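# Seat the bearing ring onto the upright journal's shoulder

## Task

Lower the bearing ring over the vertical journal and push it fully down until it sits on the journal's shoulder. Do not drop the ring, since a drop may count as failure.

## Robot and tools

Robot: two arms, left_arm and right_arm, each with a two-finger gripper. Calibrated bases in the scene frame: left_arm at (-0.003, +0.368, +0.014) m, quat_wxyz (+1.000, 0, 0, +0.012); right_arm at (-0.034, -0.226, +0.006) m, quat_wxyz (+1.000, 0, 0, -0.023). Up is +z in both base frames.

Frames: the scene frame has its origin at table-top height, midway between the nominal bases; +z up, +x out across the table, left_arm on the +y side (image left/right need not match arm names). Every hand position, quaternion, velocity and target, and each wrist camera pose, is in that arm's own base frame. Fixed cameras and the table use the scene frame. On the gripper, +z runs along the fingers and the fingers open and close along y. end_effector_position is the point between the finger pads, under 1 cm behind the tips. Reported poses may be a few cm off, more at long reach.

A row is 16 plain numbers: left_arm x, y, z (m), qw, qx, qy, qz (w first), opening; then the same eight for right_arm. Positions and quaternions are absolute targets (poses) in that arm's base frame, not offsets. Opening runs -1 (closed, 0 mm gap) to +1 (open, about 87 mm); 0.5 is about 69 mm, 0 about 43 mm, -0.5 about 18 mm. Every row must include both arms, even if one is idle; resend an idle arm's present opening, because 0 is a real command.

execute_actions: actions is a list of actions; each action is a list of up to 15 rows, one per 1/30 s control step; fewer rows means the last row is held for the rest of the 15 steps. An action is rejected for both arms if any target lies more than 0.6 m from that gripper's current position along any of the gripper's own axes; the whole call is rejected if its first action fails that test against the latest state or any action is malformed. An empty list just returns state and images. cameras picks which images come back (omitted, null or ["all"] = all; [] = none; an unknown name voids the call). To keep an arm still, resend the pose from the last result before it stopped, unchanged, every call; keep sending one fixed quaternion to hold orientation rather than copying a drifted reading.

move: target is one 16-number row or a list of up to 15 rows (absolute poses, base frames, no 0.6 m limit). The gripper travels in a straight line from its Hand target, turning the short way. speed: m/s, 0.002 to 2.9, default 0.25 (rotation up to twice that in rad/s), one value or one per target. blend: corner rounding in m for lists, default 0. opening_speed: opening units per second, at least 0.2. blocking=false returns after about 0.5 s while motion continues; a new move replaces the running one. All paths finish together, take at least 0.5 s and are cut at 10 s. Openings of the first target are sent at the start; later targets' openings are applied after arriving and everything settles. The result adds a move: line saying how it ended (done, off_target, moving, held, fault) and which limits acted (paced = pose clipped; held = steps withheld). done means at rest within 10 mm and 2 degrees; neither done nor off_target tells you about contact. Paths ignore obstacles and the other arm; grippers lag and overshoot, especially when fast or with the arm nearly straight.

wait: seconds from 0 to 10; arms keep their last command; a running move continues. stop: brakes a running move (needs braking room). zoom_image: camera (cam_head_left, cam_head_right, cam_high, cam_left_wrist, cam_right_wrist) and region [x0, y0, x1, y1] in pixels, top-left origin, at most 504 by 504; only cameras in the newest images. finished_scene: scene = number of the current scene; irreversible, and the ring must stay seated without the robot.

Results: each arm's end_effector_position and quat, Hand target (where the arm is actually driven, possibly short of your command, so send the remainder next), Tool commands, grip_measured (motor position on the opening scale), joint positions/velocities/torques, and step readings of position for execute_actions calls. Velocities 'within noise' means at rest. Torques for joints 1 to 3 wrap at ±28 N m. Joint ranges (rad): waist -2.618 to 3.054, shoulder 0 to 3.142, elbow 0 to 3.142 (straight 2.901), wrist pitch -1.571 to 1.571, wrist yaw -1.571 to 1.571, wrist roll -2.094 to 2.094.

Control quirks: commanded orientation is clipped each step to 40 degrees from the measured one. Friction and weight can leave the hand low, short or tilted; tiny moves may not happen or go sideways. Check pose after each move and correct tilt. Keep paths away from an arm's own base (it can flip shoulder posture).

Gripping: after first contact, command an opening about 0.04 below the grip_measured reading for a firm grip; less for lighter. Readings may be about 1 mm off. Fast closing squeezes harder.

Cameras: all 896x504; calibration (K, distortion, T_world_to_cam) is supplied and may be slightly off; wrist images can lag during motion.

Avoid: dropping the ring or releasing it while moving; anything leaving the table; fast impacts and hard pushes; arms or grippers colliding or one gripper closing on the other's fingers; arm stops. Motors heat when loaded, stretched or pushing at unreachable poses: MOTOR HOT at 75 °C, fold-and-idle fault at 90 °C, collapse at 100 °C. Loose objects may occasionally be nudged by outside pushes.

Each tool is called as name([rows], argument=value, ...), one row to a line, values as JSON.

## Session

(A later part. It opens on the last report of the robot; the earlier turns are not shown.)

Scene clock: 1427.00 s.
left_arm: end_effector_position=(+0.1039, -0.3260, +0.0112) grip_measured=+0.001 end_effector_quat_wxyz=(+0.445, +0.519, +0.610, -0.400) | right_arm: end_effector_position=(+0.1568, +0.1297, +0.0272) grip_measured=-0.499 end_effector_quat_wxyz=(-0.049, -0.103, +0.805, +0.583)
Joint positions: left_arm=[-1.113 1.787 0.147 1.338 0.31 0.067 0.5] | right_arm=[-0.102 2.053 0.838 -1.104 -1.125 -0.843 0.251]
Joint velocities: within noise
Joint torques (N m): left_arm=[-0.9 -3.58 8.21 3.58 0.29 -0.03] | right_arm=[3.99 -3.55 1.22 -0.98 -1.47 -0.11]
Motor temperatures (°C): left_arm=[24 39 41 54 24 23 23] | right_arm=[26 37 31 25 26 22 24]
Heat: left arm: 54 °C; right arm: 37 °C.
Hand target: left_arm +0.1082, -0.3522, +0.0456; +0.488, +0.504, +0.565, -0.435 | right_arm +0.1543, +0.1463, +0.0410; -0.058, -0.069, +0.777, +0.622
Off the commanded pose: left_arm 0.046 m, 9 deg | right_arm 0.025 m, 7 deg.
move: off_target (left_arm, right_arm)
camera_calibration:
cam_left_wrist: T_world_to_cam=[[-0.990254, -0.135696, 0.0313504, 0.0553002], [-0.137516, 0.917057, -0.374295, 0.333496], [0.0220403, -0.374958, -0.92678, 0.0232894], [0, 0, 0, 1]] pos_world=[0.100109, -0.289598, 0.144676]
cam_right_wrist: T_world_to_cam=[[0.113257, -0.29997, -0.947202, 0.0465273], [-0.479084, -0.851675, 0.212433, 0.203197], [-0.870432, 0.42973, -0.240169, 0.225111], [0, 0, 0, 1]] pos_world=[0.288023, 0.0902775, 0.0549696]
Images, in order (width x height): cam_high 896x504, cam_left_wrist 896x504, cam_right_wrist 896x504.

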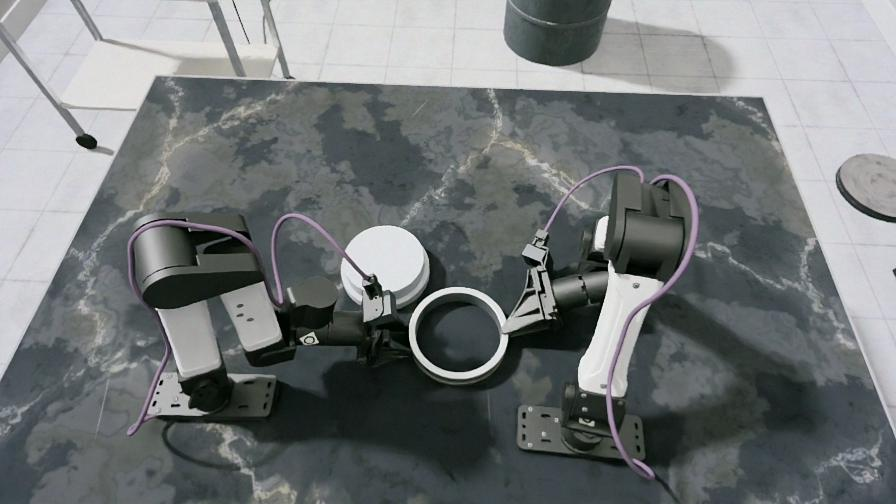

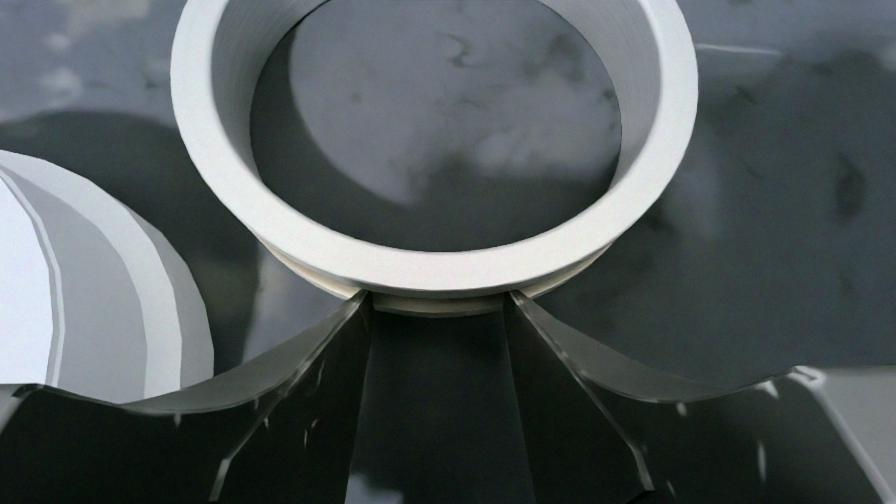

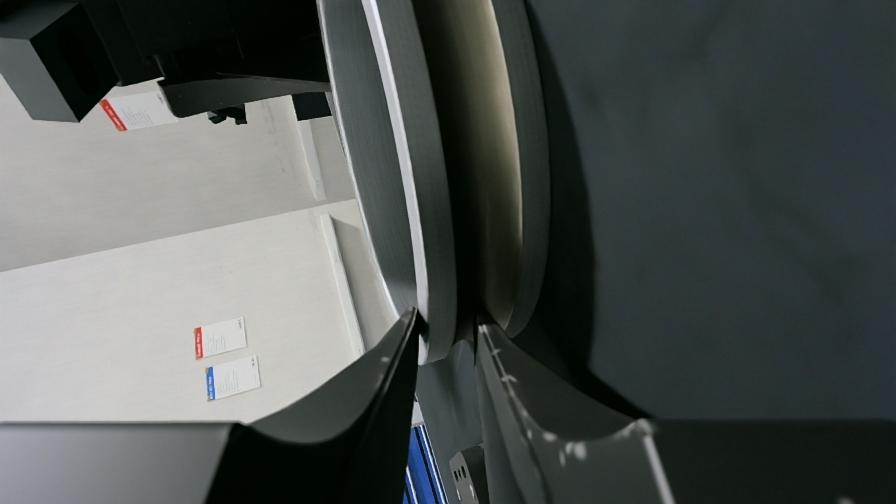

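move(target=[0.1105,-0.364,0.058,0.4898,0.5020,0.5635,-0.4364,0,0.152,0.160,0.055,-0.0582,-0.0717,0.7738,0.6265,-0.5], speed=0.04, cameras=["cam_high","cam_left_wrist","cam_right_wrist"])

zoom_image(camera="cam_high", region=[300, 200, 620, 420])

zoom_image(camera="cam_left_wrist", region=[320, 230, 560, 365])

zoom_image(camera="cam_right_wrist", region=[370, 230, 610, 365])

Scene clock: 1435.40 s.
left_arm: end_effector_position=(+0.1028, -0.3230, +0.0111) grip_measured=+0.001 end_effector_quat_wxyz=(+0.435, +0.520, +0.619, -0.395) | right_arm: end_effector_position=(+0.1553, +0.1325, +0.0281) grip_measured=-0.499 end_effector_quat_wxyz=(-0.052, -0.112, +0.804, +0.581)
Joint positions: left_arm=[-1.113 1.729 0.15 1.249 0.307 0.064 0.5] | right_arm=[-0.083 2.045 0.838 -1.101 -1.125 -0.837 0.251]
Joint velocities: within noise
Joint torques (N m): left_arm=[-1.83 -6.63 10.95 3.29 0.23 -0.04] | right_arm=[5.45 -6.8 0.39 -1.03 -1.7 0.27]
Motor temperatures (°C): left_arm=[24 39 41 58 24 23 23] | right_arm=[26 36 31 26 27 22 24]
Heat: left arm: 58 °C; right arm: 36 °C.
Hand target: left_arm +0.1083, -0.3581, +0.0596; +0.489, +0.503, +0.564, -0.437 | right_arm +0.1523, +0.1537, +0.0522; -0.060, -0.071, +0.775, +0.625
Off the commanded pose: left_arm 0.063 m, 10 deg | right_arm 0.039 m, 8 deg.
move: off_target (left_arm, right_arm)
camera_calibration:
cam_left_wrist: T_world_to_cam=[[-0.989166, -0.140517, 0.0424959, 0.0529411], [-0.146479, 0.92553, -0.349197, 0.33402], [0.0097369, -0.351638, -0.936085, 0.0332], [0, 0, 0, 1]] pos_world=[0.100971, -0.290032, 0.145467]
cam_right_wrist: T_world_to_cam=[[0.123417, -0.300133, -0.94588, 0.0467703], [-0.465488, -0.859307, 0.211927, 0.203677], [-0.876407, 0.41414, -0.245761, 0.225773], [0, 0, 0, 1]] pos_world=[0.286906, 0.0955565, 0.0565608]
Images, in order (width x height): cam_high 896x504, cam_left_wrist 896x504, cam_right_wrist 896x504.

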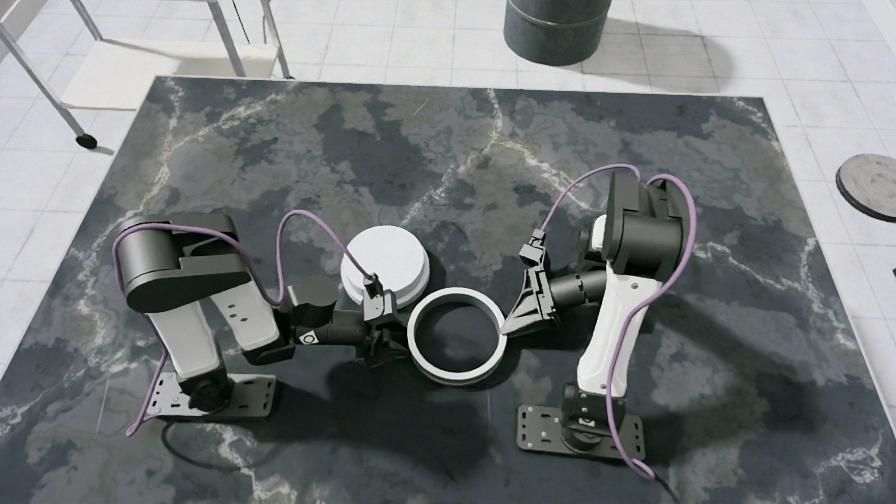

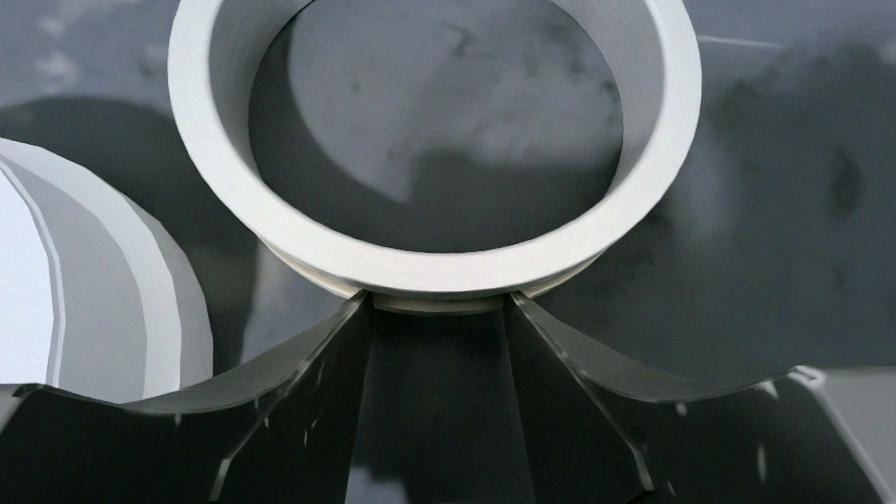

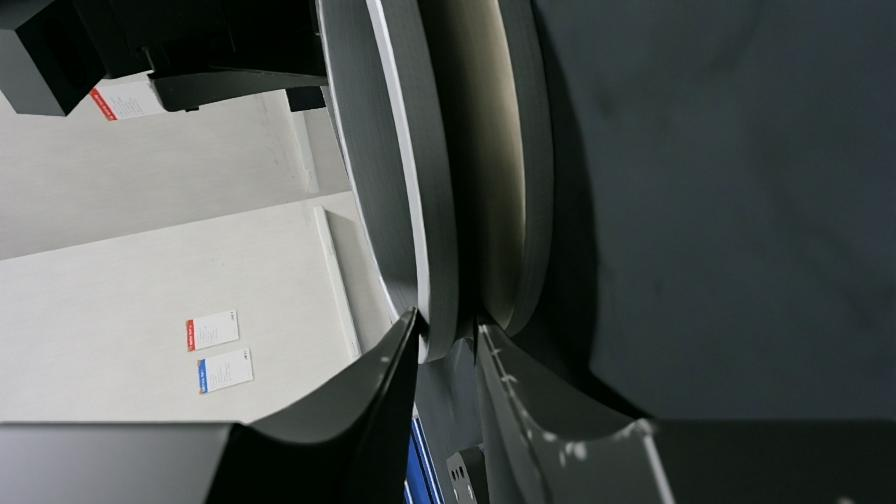

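Scaled by 1.575 from the camera's 896x504 image, which has a finer 1280x720 frame.

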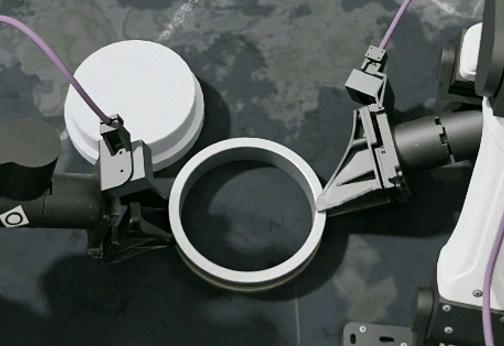

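Scaled by 2.100 from the camera's 896x504 image, which has a finer 1280x720 frame.

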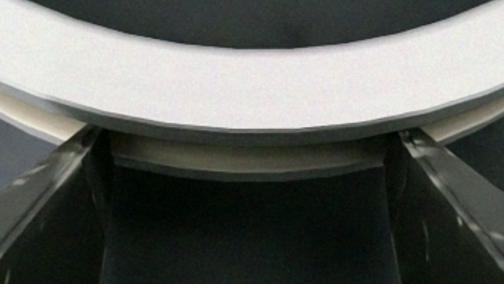

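Scaled by 2.100 from the camera's 896x504 image, which has a finer 1280x720 frame.

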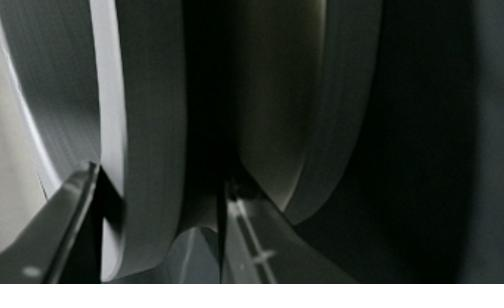

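move(target=[0.1105,-0.364,0.080,0.4898,0.5020,0.5635,-0.4364,0,0.152,0.158,0.075,-0.0582,-0.0717,0.7738,0.6265,-0.5], speed=0.05, cameras=["cam_high","cam_left_wrist","cam_right_wrist"])

zoom_image(camera="cam_high", region=[300, 200, 620, 420])

zoom_image(camera="cam_left_wrist", region=[320, 230, 560, 365])

zoom_image(camera="cam_right_wrist", region=[370, 230, 610, 365])

Scene clock: 1445.90 s.
left_arm: end_effector_position=(+0.0999, -0.3203, +0.0157) grip_measured=+0.001 end_effector_quat_wxyz=(+0.412, +0.526, +0.636, -0.386) | right_arm: end_effector_position=(+0.1560, +0.1357, +0.0343) grip_measured=-0.499 end_effector_quat_wxyz=(-0.041, -0.133, +0.805, +0.577)
Joint positions: left_arm=[-1.12 1.58 0.182 1.007 0.301 0.06 0.5] | right_arm=[-0.062 1.998 0.838 -1.103 -1.125 -0.837 0.251]
Joint velocities: within noise
Joint torques (N m): left_arm=[-1.33 -7.79 10.76 3.89 0.29 0.02] | right_arm=[2.93 -7.86 1.89 -1.59 -1.69 0.35]
Motor temperatures (°C): left_arm=[24 39 41 60 24 23 23] | right_arm=[27 38 31 26 28 23 24]
Heat: left arm: 60 °C; right arm: 38 °C.
Hand target: left_arm +0.1076, -0.3570, +0.0805; +0.488, +0.504, +0.564, -0.436 | right_arm +0.1543, +0.1531, +0.0687; -0.058, -0.071, +0.776, +0.624
Off the commanded pose: left_arm 0.078 m, 14 deg | right_arm 0.047 m, 10 deg.
move: off_target (left_arm, right_arm)
camera_calibration:
cam_left_wrist: T_world_to_cam=[[-0.98767, -0.143268, 0.063106, 0.0489176], [-0.155561, 0.943403, -0.292903, 0.338476], [-0.0175708, -0.299108, -0.954057, 0.0582764], [0, 0, 0, 1]] pos_world=[0.101992, -0.29488, 0.151653]
cam_right_wrist: T_world_to_cam=[[0.171839, -0.299825, -0.93839, 0.0455788], [-0.45608, -0.868539, 0.193989, 0.205782], [-0.873191, 0.394647, -0.285993, 0.230245], [0, 0, 0, 1]] pos_world=[0.287069, 0.10153, 0.0686997]
Images, in order (width x height): cam_high 896x504, cam_left_wrist 896x504, cam_right_wrist 896x504.

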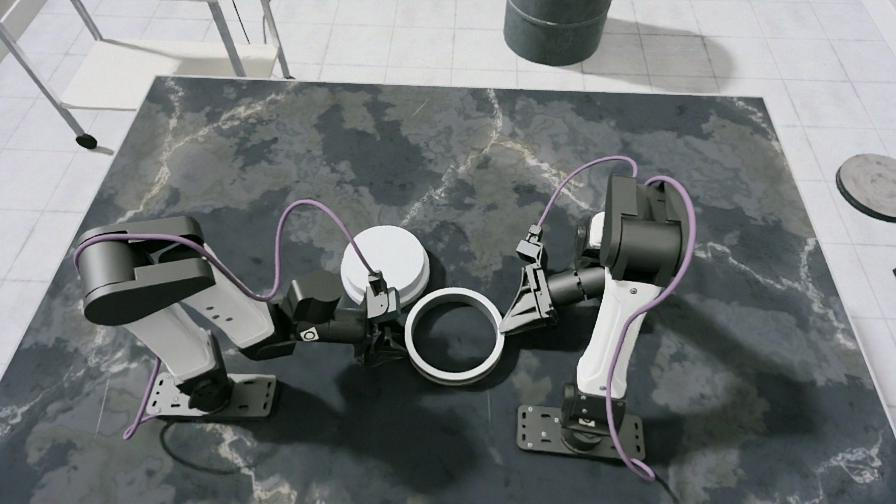

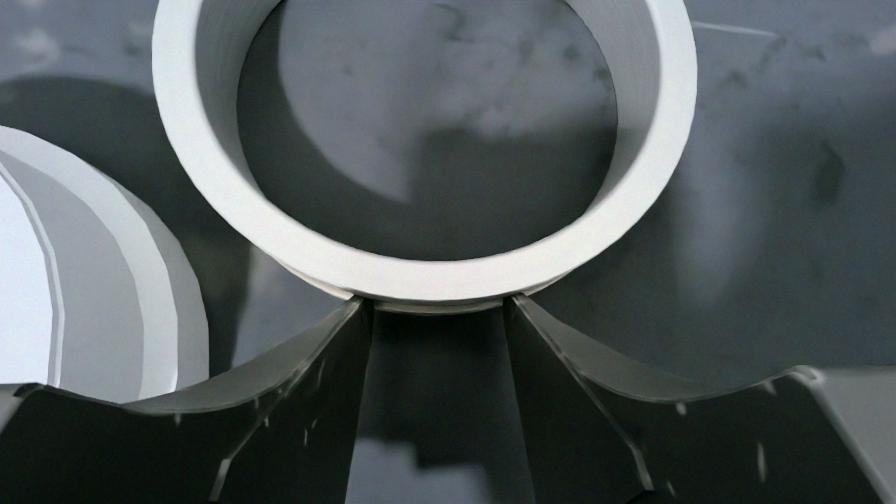

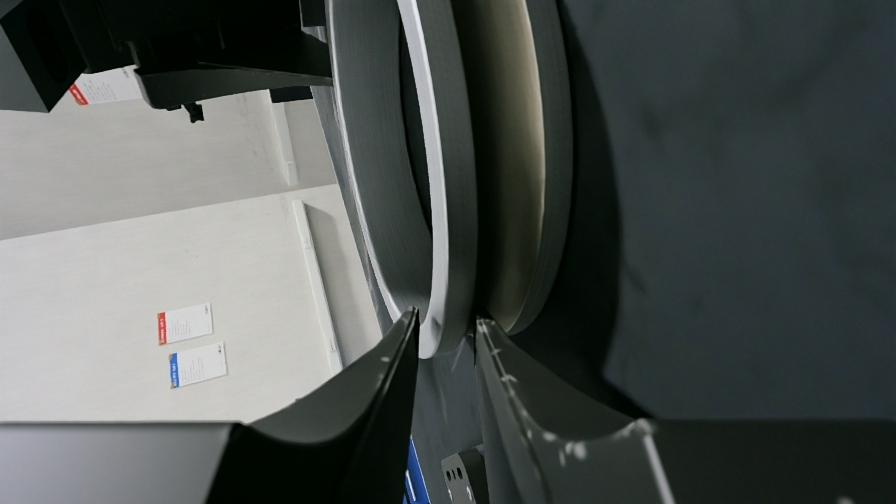

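Scaled by 1.575 from the camera's 896x504 image, which has a finer 1280x720 frame.

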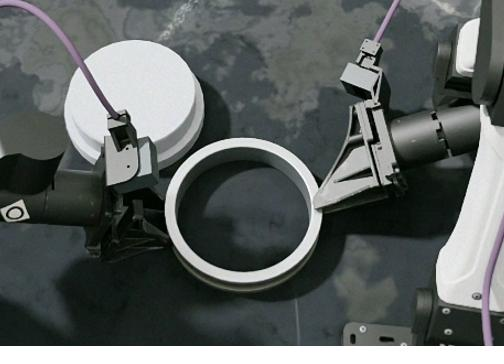

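Scaled by 2.100 from the camera's 896x504 image, which has a finer 1280x720 frame.

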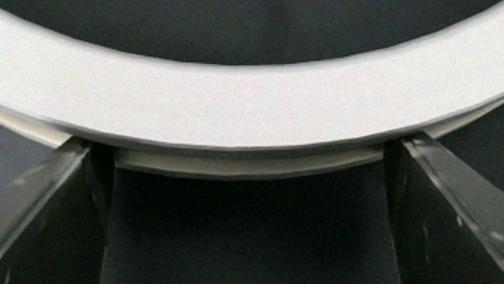

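Scaled by 2.100 from the camera's 896x504 image, which has a finer 1280x720 frame.

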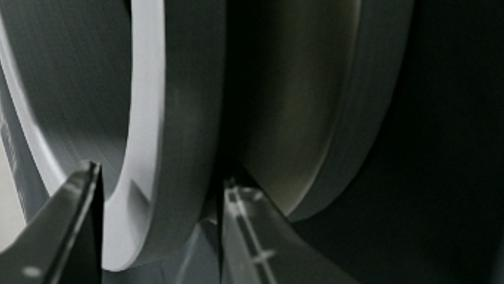

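move(target=[0.1105,-0.370,0.095,0.5092,0.4865,0.5460,-0.4537,0,0.152,0.156,0.082,-0.0582,-0.0717,0.7738,0.6265,-0.5], speed=0.05)

zoom_image(camera="cam_high", region=[300, 200, 620, 420])

zoom_image(camera="cam_left_wrist", region=[320, 230, 560, 365])

zoom_image(camera="cam_right_wrist", region=[370, 230, 610, 365])

Scene clock: 1452.10 s.
left_arm: end_effector_position=(+0.0974, -0.3213, +0.0187) grip_measured=+0.001 end_effector_quat_wxyz=(+0.409, +0.521, +0.638, -0.392) | right_arm: end_effector_position=(+0.1574, +0.1355, +0.0361) grip_measured=-0.499 end_effector_quat_wxyz=(-0.034, -0.139, +0.806, +0.575)
Joint positions: left_arm=[-1.125 1.564 0.182 0.998 0.302 0.04 0.5] | right_arm=[-0.062 1.981 0.838 -1.102 -1.124 -0.837 0.251]
Joint velocities: within noise
Joint torques (N m): left_arm=[-1.32 -6.97 10.37 4.69 0.24 0.05] | right_arm=[2.32 -7.94 2.62 -1.86 -1.67 0.34]
Motor temperatures (°C): left_arm=[24 40 42 62 24 23 23] | right_arm=[27 38 31 27 28 23 24]
Heat: left arm: 62 °C; right arm: 38 °C.
Hand target: left_arm +0.1065, -0.3603, +0.0951; +0.504, +0.491, +0.550, -0.451 | right_arm +0.1552, +0.1518, +0.0742; -0.057, -0.070, +0.777, +0.623
Off the commanded pose: left_arm 0.091 m, 18 deg | right_arm 0.051 m, 11 deg.
move: off_target (left_arm, right_arm)
camera_calibration:
cam_left_wrist: T_world_to_cam=[[-0.986358, -0.143829, 0.0800741, 0.0454079], [-0.161388, 0.940765, -0.298188, 0.339695], [-0.0324427, -0.307043, -0.951143, 0.0597279], [0, 0, 0, 1]] pos_world=[0.101549, -0.294703, 0.154467]
cam_right_wrist: T_world_to_cam=[[0.18947, -0.301606, -0.934417, 0.0443618], [-0.458931, -0.86851, 0.187276, 0.206603], [-0.868034, 0.39335, -0.302973, 0.232076], [0, 0, 0, 1]] pos_world=[0.287861, 0.101529, 0.0730732]

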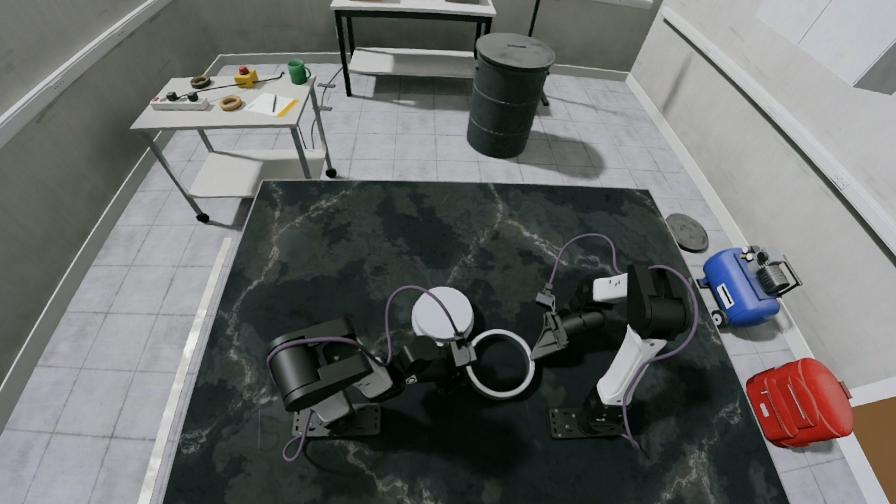

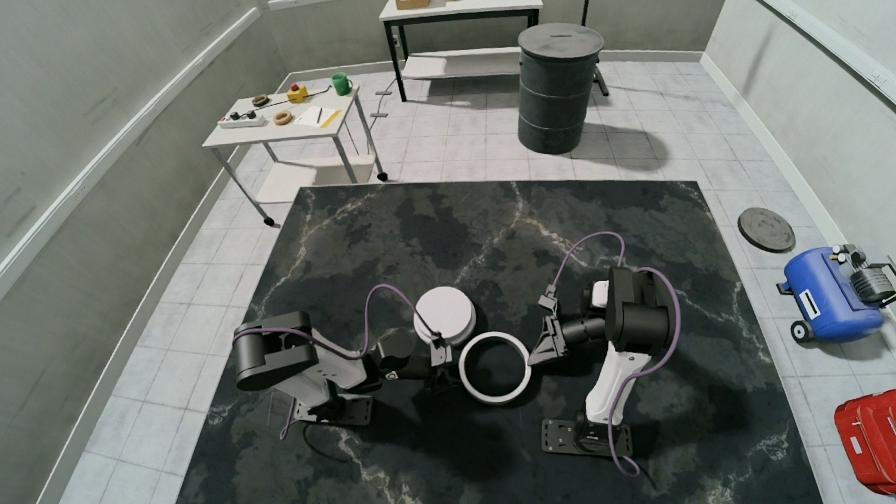

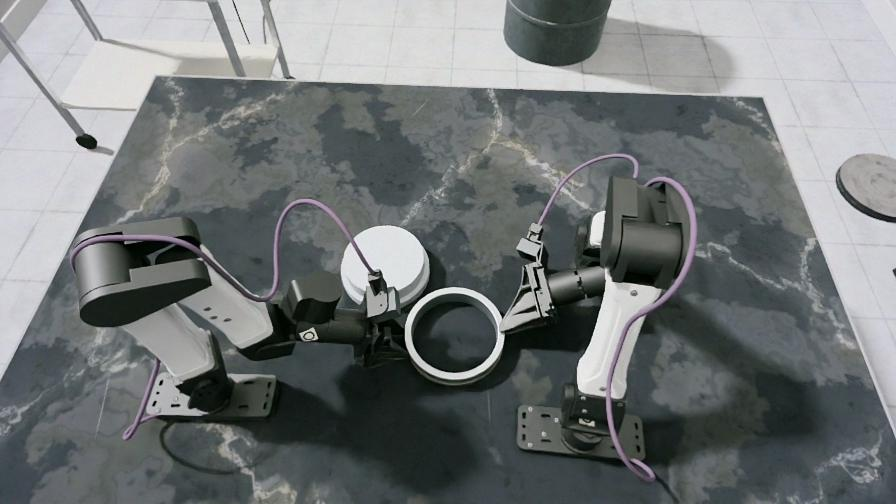

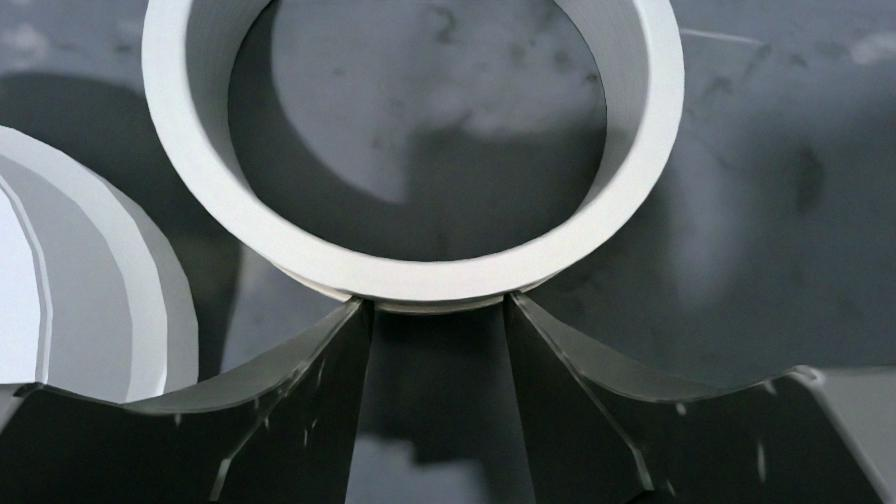

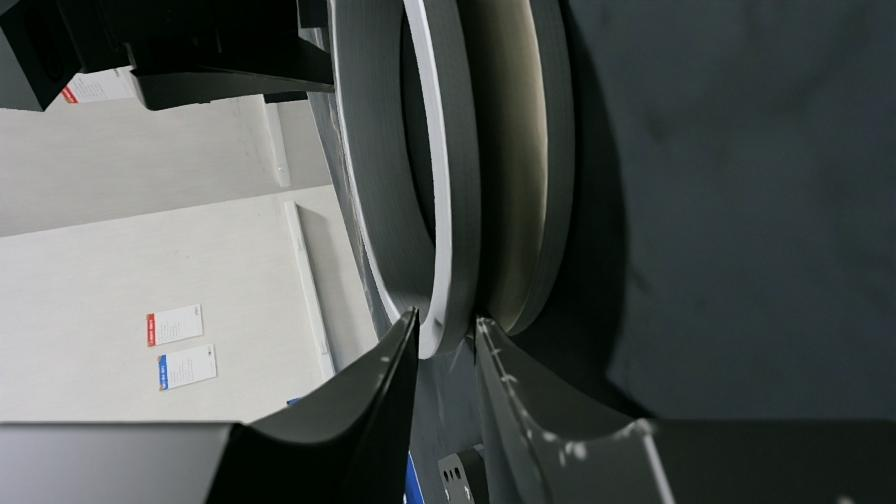

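Scaled by 1.575 from the camera's 896x504 image, which has a finer 1280x720 frame.

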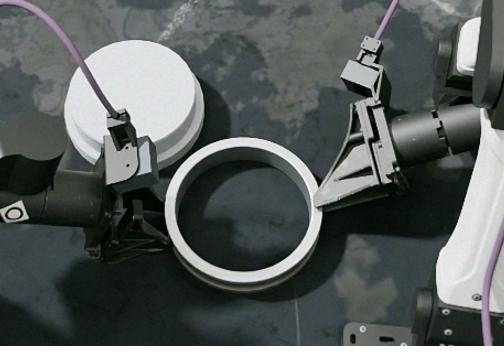

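Scaled by 2.100 from the camera's 896x504 image, which has a finer 1280x720 frame.

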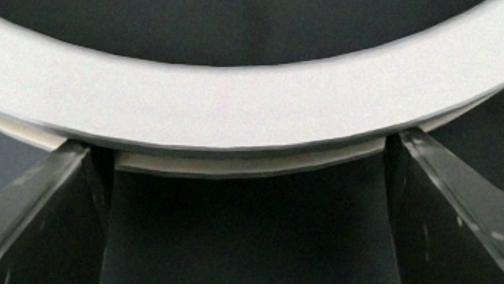

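Scaled by 2.100 from the camera's 896x504 image, which has a finer 1280x720 frame.

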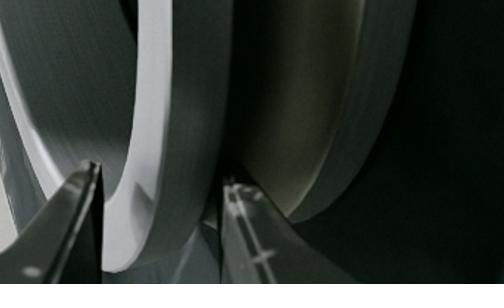

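move(target=[0.116,-0.374,0.120,0.5092,0.4865,0.5460,-0.4537,0,0.149,0.156,0.098,-0.0606,-0.0696,0.7515,0.6531,-0.5], speed=0.05, cameras=["cam_high","cam_left_wrist","cam_right_wrist"])

zoom_image(camera="cam_high", region=[300, 200, 620, 420])

zoom_image(camera="cam_left_wrist", region=[320, 230, 560, 365])

zoom_image(camera="cam_right_wrist", region=[370, 230, 610, 365])

Scene clock: 1459.60 s.
left_arm: end_effector_position=(+0.0913, -0.3140, +0.0264) grip_measured=+0.001 end_effector_quat_wxyz=(+0.386, +0.527, +0.650, -0.388) | right_arm: end_effector_position=(+0.1467, +0.1381, +0.0596) grip_measured=-0.499 end_effector_quat_wxyz=(-0.042, -0.139, +0.782, +0.606)
Joint positions: left_arm=[-1.126 1.415 0.204 0.774 0.314 0.036 0.5] | right_arm=[-0.066 1.981 0.847 -1.281 -1.166 -0.993 0.251]
Joint velocities: within noise
Joint torques (N m): left_arm=[0.01 -8.16 13.56 4.75 0.27 0.12] | right_arm=[1.76 -5.72 3.38 -2.07 -1.58 0.12]
Motor temperatures (°C): left_arm=[24 40 44 70 24 23 23] | right_arm=[26 38 31 28 28 23 24]
Heat: left arm: 70 °C; right arm: 38 °C.
Hand target: left_arm +0.1095, -0.3587, +0.1217; +0.505, +0.491, +0.549, -0.450 | right_arm +0.1518, +0.1519, +0.0915; -0.058, -0.067, +0.758, +0.647
Off the commanded pose: left_arm 0.114 m, 21 deg | right_arm 0.042 m, 10 deg.
move: off_target (left_arm, right_arm)
camera_calibration:
cam_left_wrist: T_world_to_cam=[[-0.985003, -0.13796, 0.103613, 0.0409907], [-0.160132, 0.954573, -0.251293, 0.337087], [-0.0642378, -0.264117, -0.962349, 0.0857357], [0, 0, 0, 1]] pos_world=[0.099862, -0.293475, 0.162968]
cam_right_wrist: T_world_to_cam=[[0.171171, -0.227152, -0.958698, 0.0630442], [-0.443337, -0.886739, 0.130946, 0.203166], [-0.87986, 0.402613, -0.252488, 0.226263], [0, 0, 0, 1]] pos_world=[0.27836, 0.103379, 0.0909654]
Images, in order (width x height): cam_high 896x504, cam_left_wrist 896x504, cam_right_wrist 896x504.

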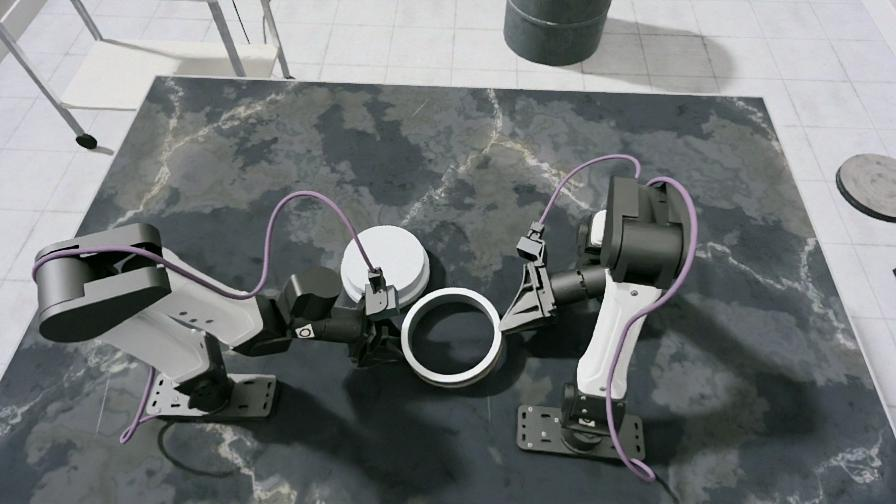

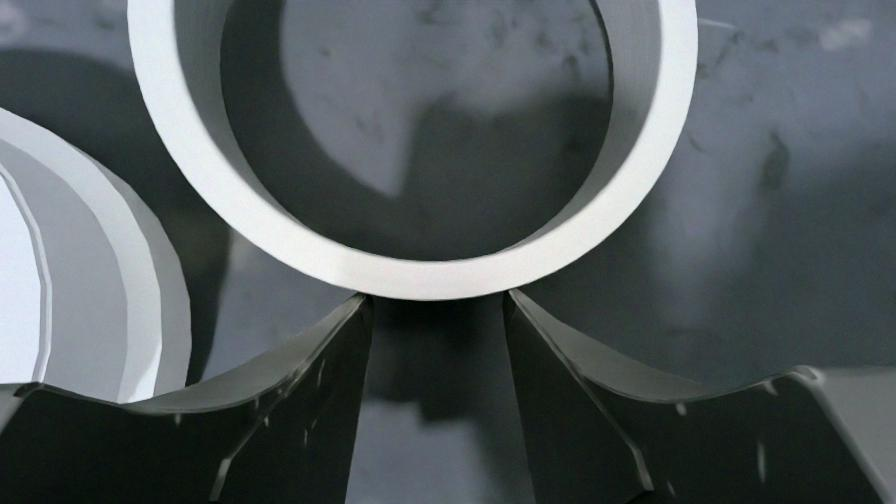

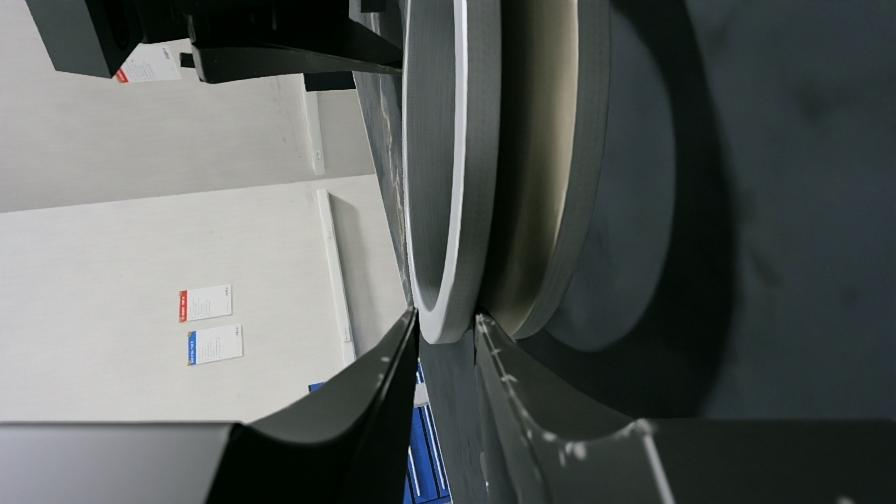

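Scaled by 1.575 from the camera's 896x504 image, which has a finer 1280x720 frame.

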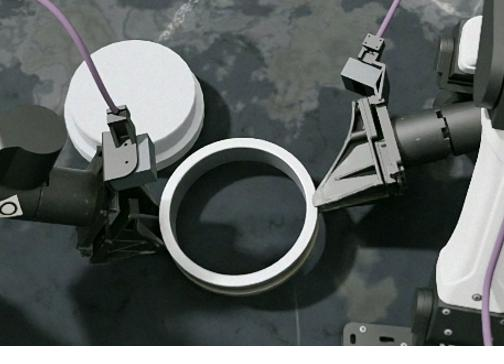

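Scaled by 2.100 from the camera's 896x504 image, which has a finer 1280x720 frame.

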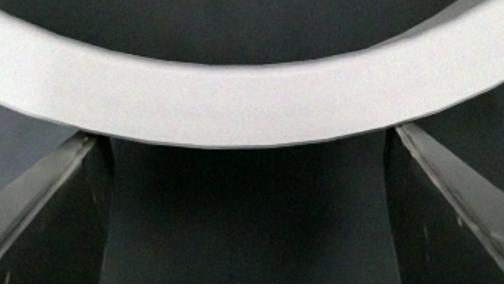

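Scaled by 2.100 from the camera's 896x504 image, which has a finer 1280x720 frame.

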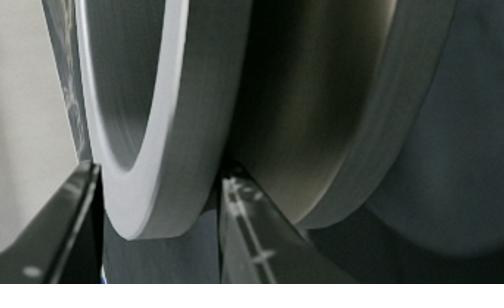

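move(target=[0.116,-0.366,0.06,0.4699,0.5171,0.5803,-0.4186,0,0.151,0.150,0.04,-0.0582,-0.0717,0.7738,0.6265,-0.5], speed=0.05, cameras=["cam_high","cam_left_wrist","cam_right_wrist"])

move(target=[0.112,-0.336,0.03,0.4283,0.5449,0.6116,-0.3816,0,0.151,0.140,0.03,-0.0543,-0.0747,0.8056,0.5852,-0.5], speed=0.05)

Scene clock: 1476.17 s.
left_arm: end_effector_position=(+0.1135, -0.3587, +0.0536) grip_measured=+0.000 end_effector_quat_wxyz=(+0.458, +0.514, +0.593, -0.418) | right_arm: end_effector_position=(+0.1521, +0.1483, +0.0546) grip_measured=-0.500 end_effector_quat_wxyz=(-0.066, -0.067, +0.773, +0.627)
Joint positions: left_arm=[-1.122 1.621 0.285 1.089 0.322 0.054 0.5] | right_arm=[-0.056 2.052 0.83 -1.214 -1.251 -0.874 0.25]
Joint velocities: within noise
Joint torques (N m): left_arm=[-0.39 -3.97 6.76 2.51 0.08 0.37] | right_arm=[0.7 -2.91 0.94 0.07 -0.4 -0.03]
Motor temperatures (°C): left_arm=[24 40 48 79 24 23 23] | right_arm=[26 37 31 29 28 23 24]
Heat: left arm: 79 °C; right arm: 37 °C. Fold the left arm in close to its base, or ease its load, before you think long.
Hand target: left_arm +0.1158, -0.3658, +0.0602; +0.470, +0.517, +0.580, -0.419 | right_arm +0.1507, +0.1495, +0.0412; -0.059, -0.072, +0.773, +0.627
Off the commanded pose: left_arm 0.010 m, 2 deg | right_arm 0.015 m, 1 deg.
MOTOR HOT: joint 4 (wrist pitch) of the left arm reports 79 °C; the controller's stop level is 90 °C. To cool a motor, set the load down, stop pushing, or move to a pose that needs little force.
move: off_target (right_arm)
camera_calibration:
cam_left_wrist: T_world_to_cam=[[-0.992619, -0.117582, 0.029701, 0.0660416], [-0.119065, 0.898298, -0.422948, 0.374498], [0.0230508, -0.423362, -0.905667, 0.0314471], [0, 0, 0, 1]] pos_world=[0.109419, -0.315332, 0.184912]
cam_right_wrist: T_world_to_cam=[[0.0264329, -0.204335, -0.978544, 0.0792801], [-0.4951, -0.853071, 0.164761, 0.216233], [-0.868434, 0.480122, -0.123716, 0.205357], [0, 0, 0, 1]] pos_world=[0.283301, 0.102065, 0.0673582]
Images, in order (width x height): cam_high 896x504, cam_left_wrist 896x504, cam_right_wrist 896x504.

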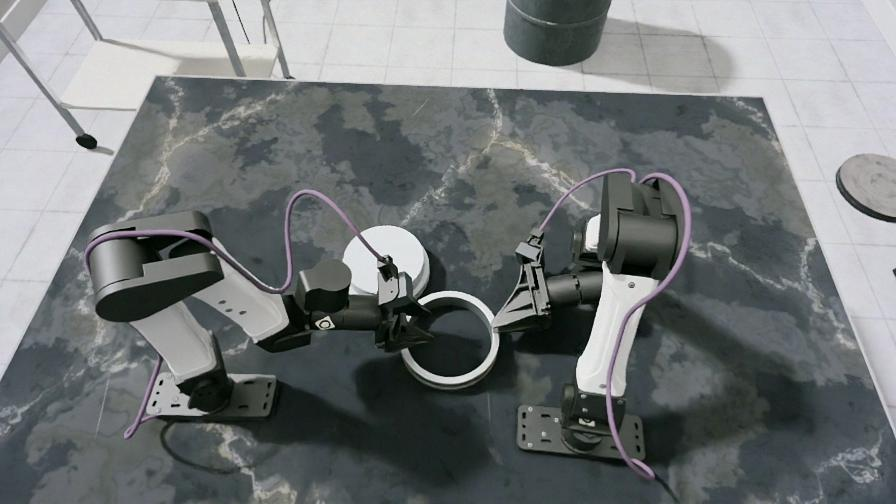

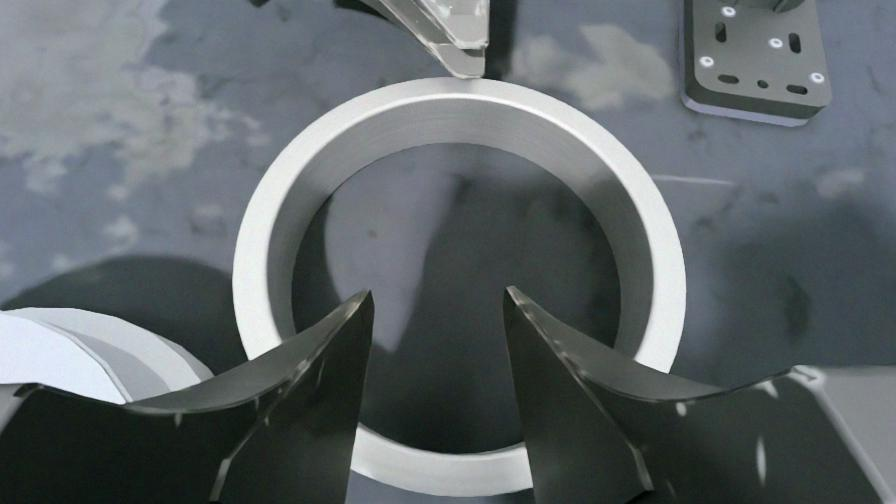

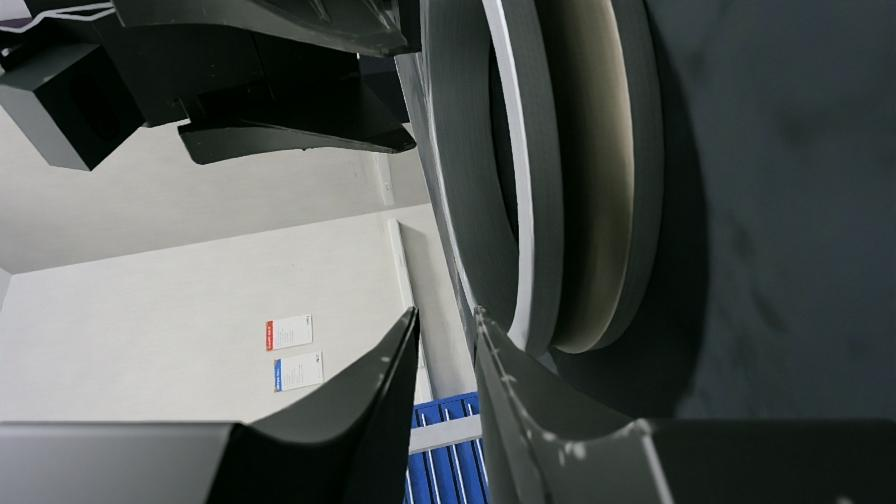

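Scene clock: 1478.10 s.
left_arm: end_effector_position=(+0.1114, -0.3418, +0.0327) grip_measured=+0.000 end_effector_quat_wxyz=(+0.430, +0.541, +0.609, -0.389) | right_arm: end_effector_position=(+0.1506, +0.1456, +0.0443) grip_measured=-0.500 end_effector_quat_wxyz=(-0.079, -0.040, +0.790, +0.606)
Joint positions: left_arm=[-1.108 1.587 0.268 0.967 0.333 0.111 0.5] | right_arm=[-0.066 2.025 0.791 -1.091 -1.217 -0.707 0.25]
Joint velocities: within noise
Joint torques (N m): left_arm=[0.62 -6.28 3.74 2.06 0.08 0.34] | right_arm=[-0.43 -6.68 1.7 0.16 0.07 -0.11]
Motor temperatures (°C): left_arm=[24 40 47 77 24 23 23] | right_arm=[26 37 31 29 28 23 24]
Heat: left arm: 77 °C; right arm: 37 °C. Fold the left arm in close to its base, or ease its load, before you think long.
Hand target: left_arm +0.1120, -0.3362, +0.0300; +0.429, +0.545, +0.611, -0.382 | right_arm +0.1519, +0.1400, +0.0309; -0.056, -0.075, +0.805, +0.586
Off the commanded pose: left_arm 0.006 m, 1 deg | right_arm 0.015 m, 6 deg.
MOTOR HOT: still on. Joint 4 (wrist pitch) of the left arm reports 77 °C.
move: off_target (right_arm)
camera_calibration:
cam_left_wrist: T_world_to_cam=[[-0.9941, -0.107518, 0.0143218, 0.070568], [-0.106172, 0.937522, -0.331331, 0.359226], [0.022197, -0.330897, -0.943406, 0.0527118], [0, 0, 0, 1]] pos_world=[0.107121, -0.311753, 0.167741]
cam_right_wrist: T_world_to_cam=[[-0.0279275, -0.262557, -0.964512, 0.0847747], [-0.505158, -0.828906, 0.24027, 0.209605], [-0.862575, 0.493941, -0.109484, 0.200567], [0, 0, 0, 1]] pos_world=[0.281255, 0.0969332, 0.0533631]

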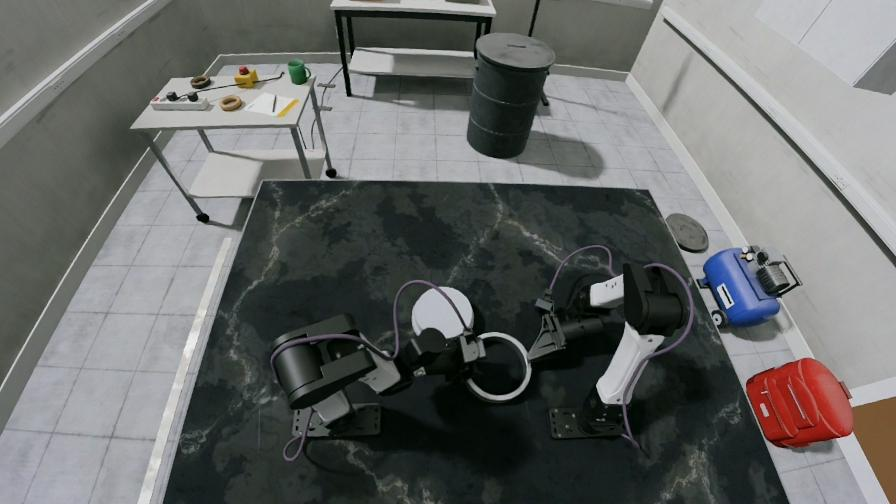

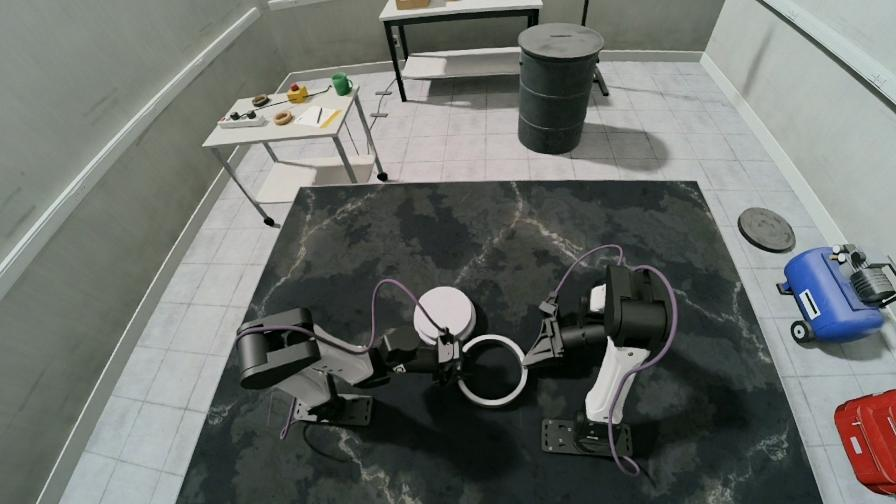

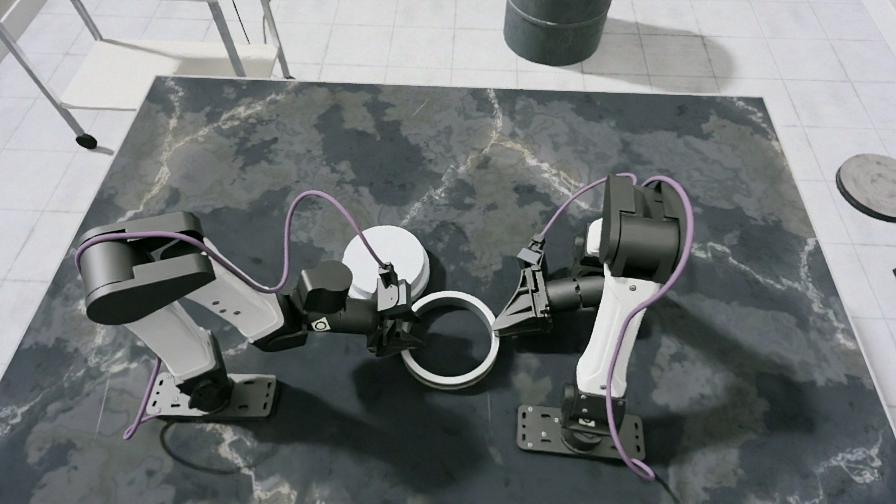

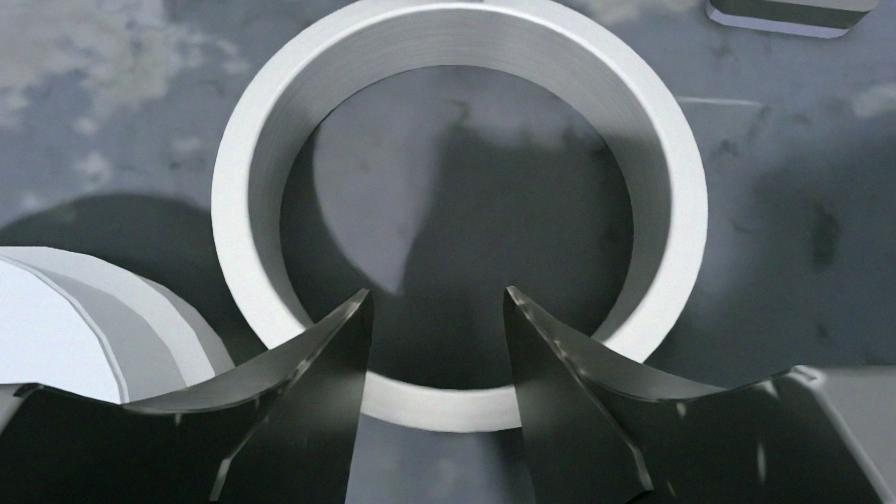

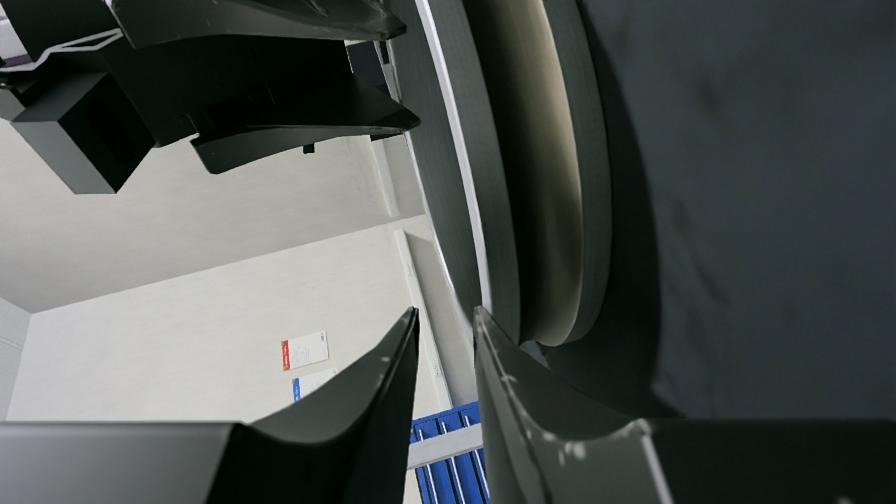

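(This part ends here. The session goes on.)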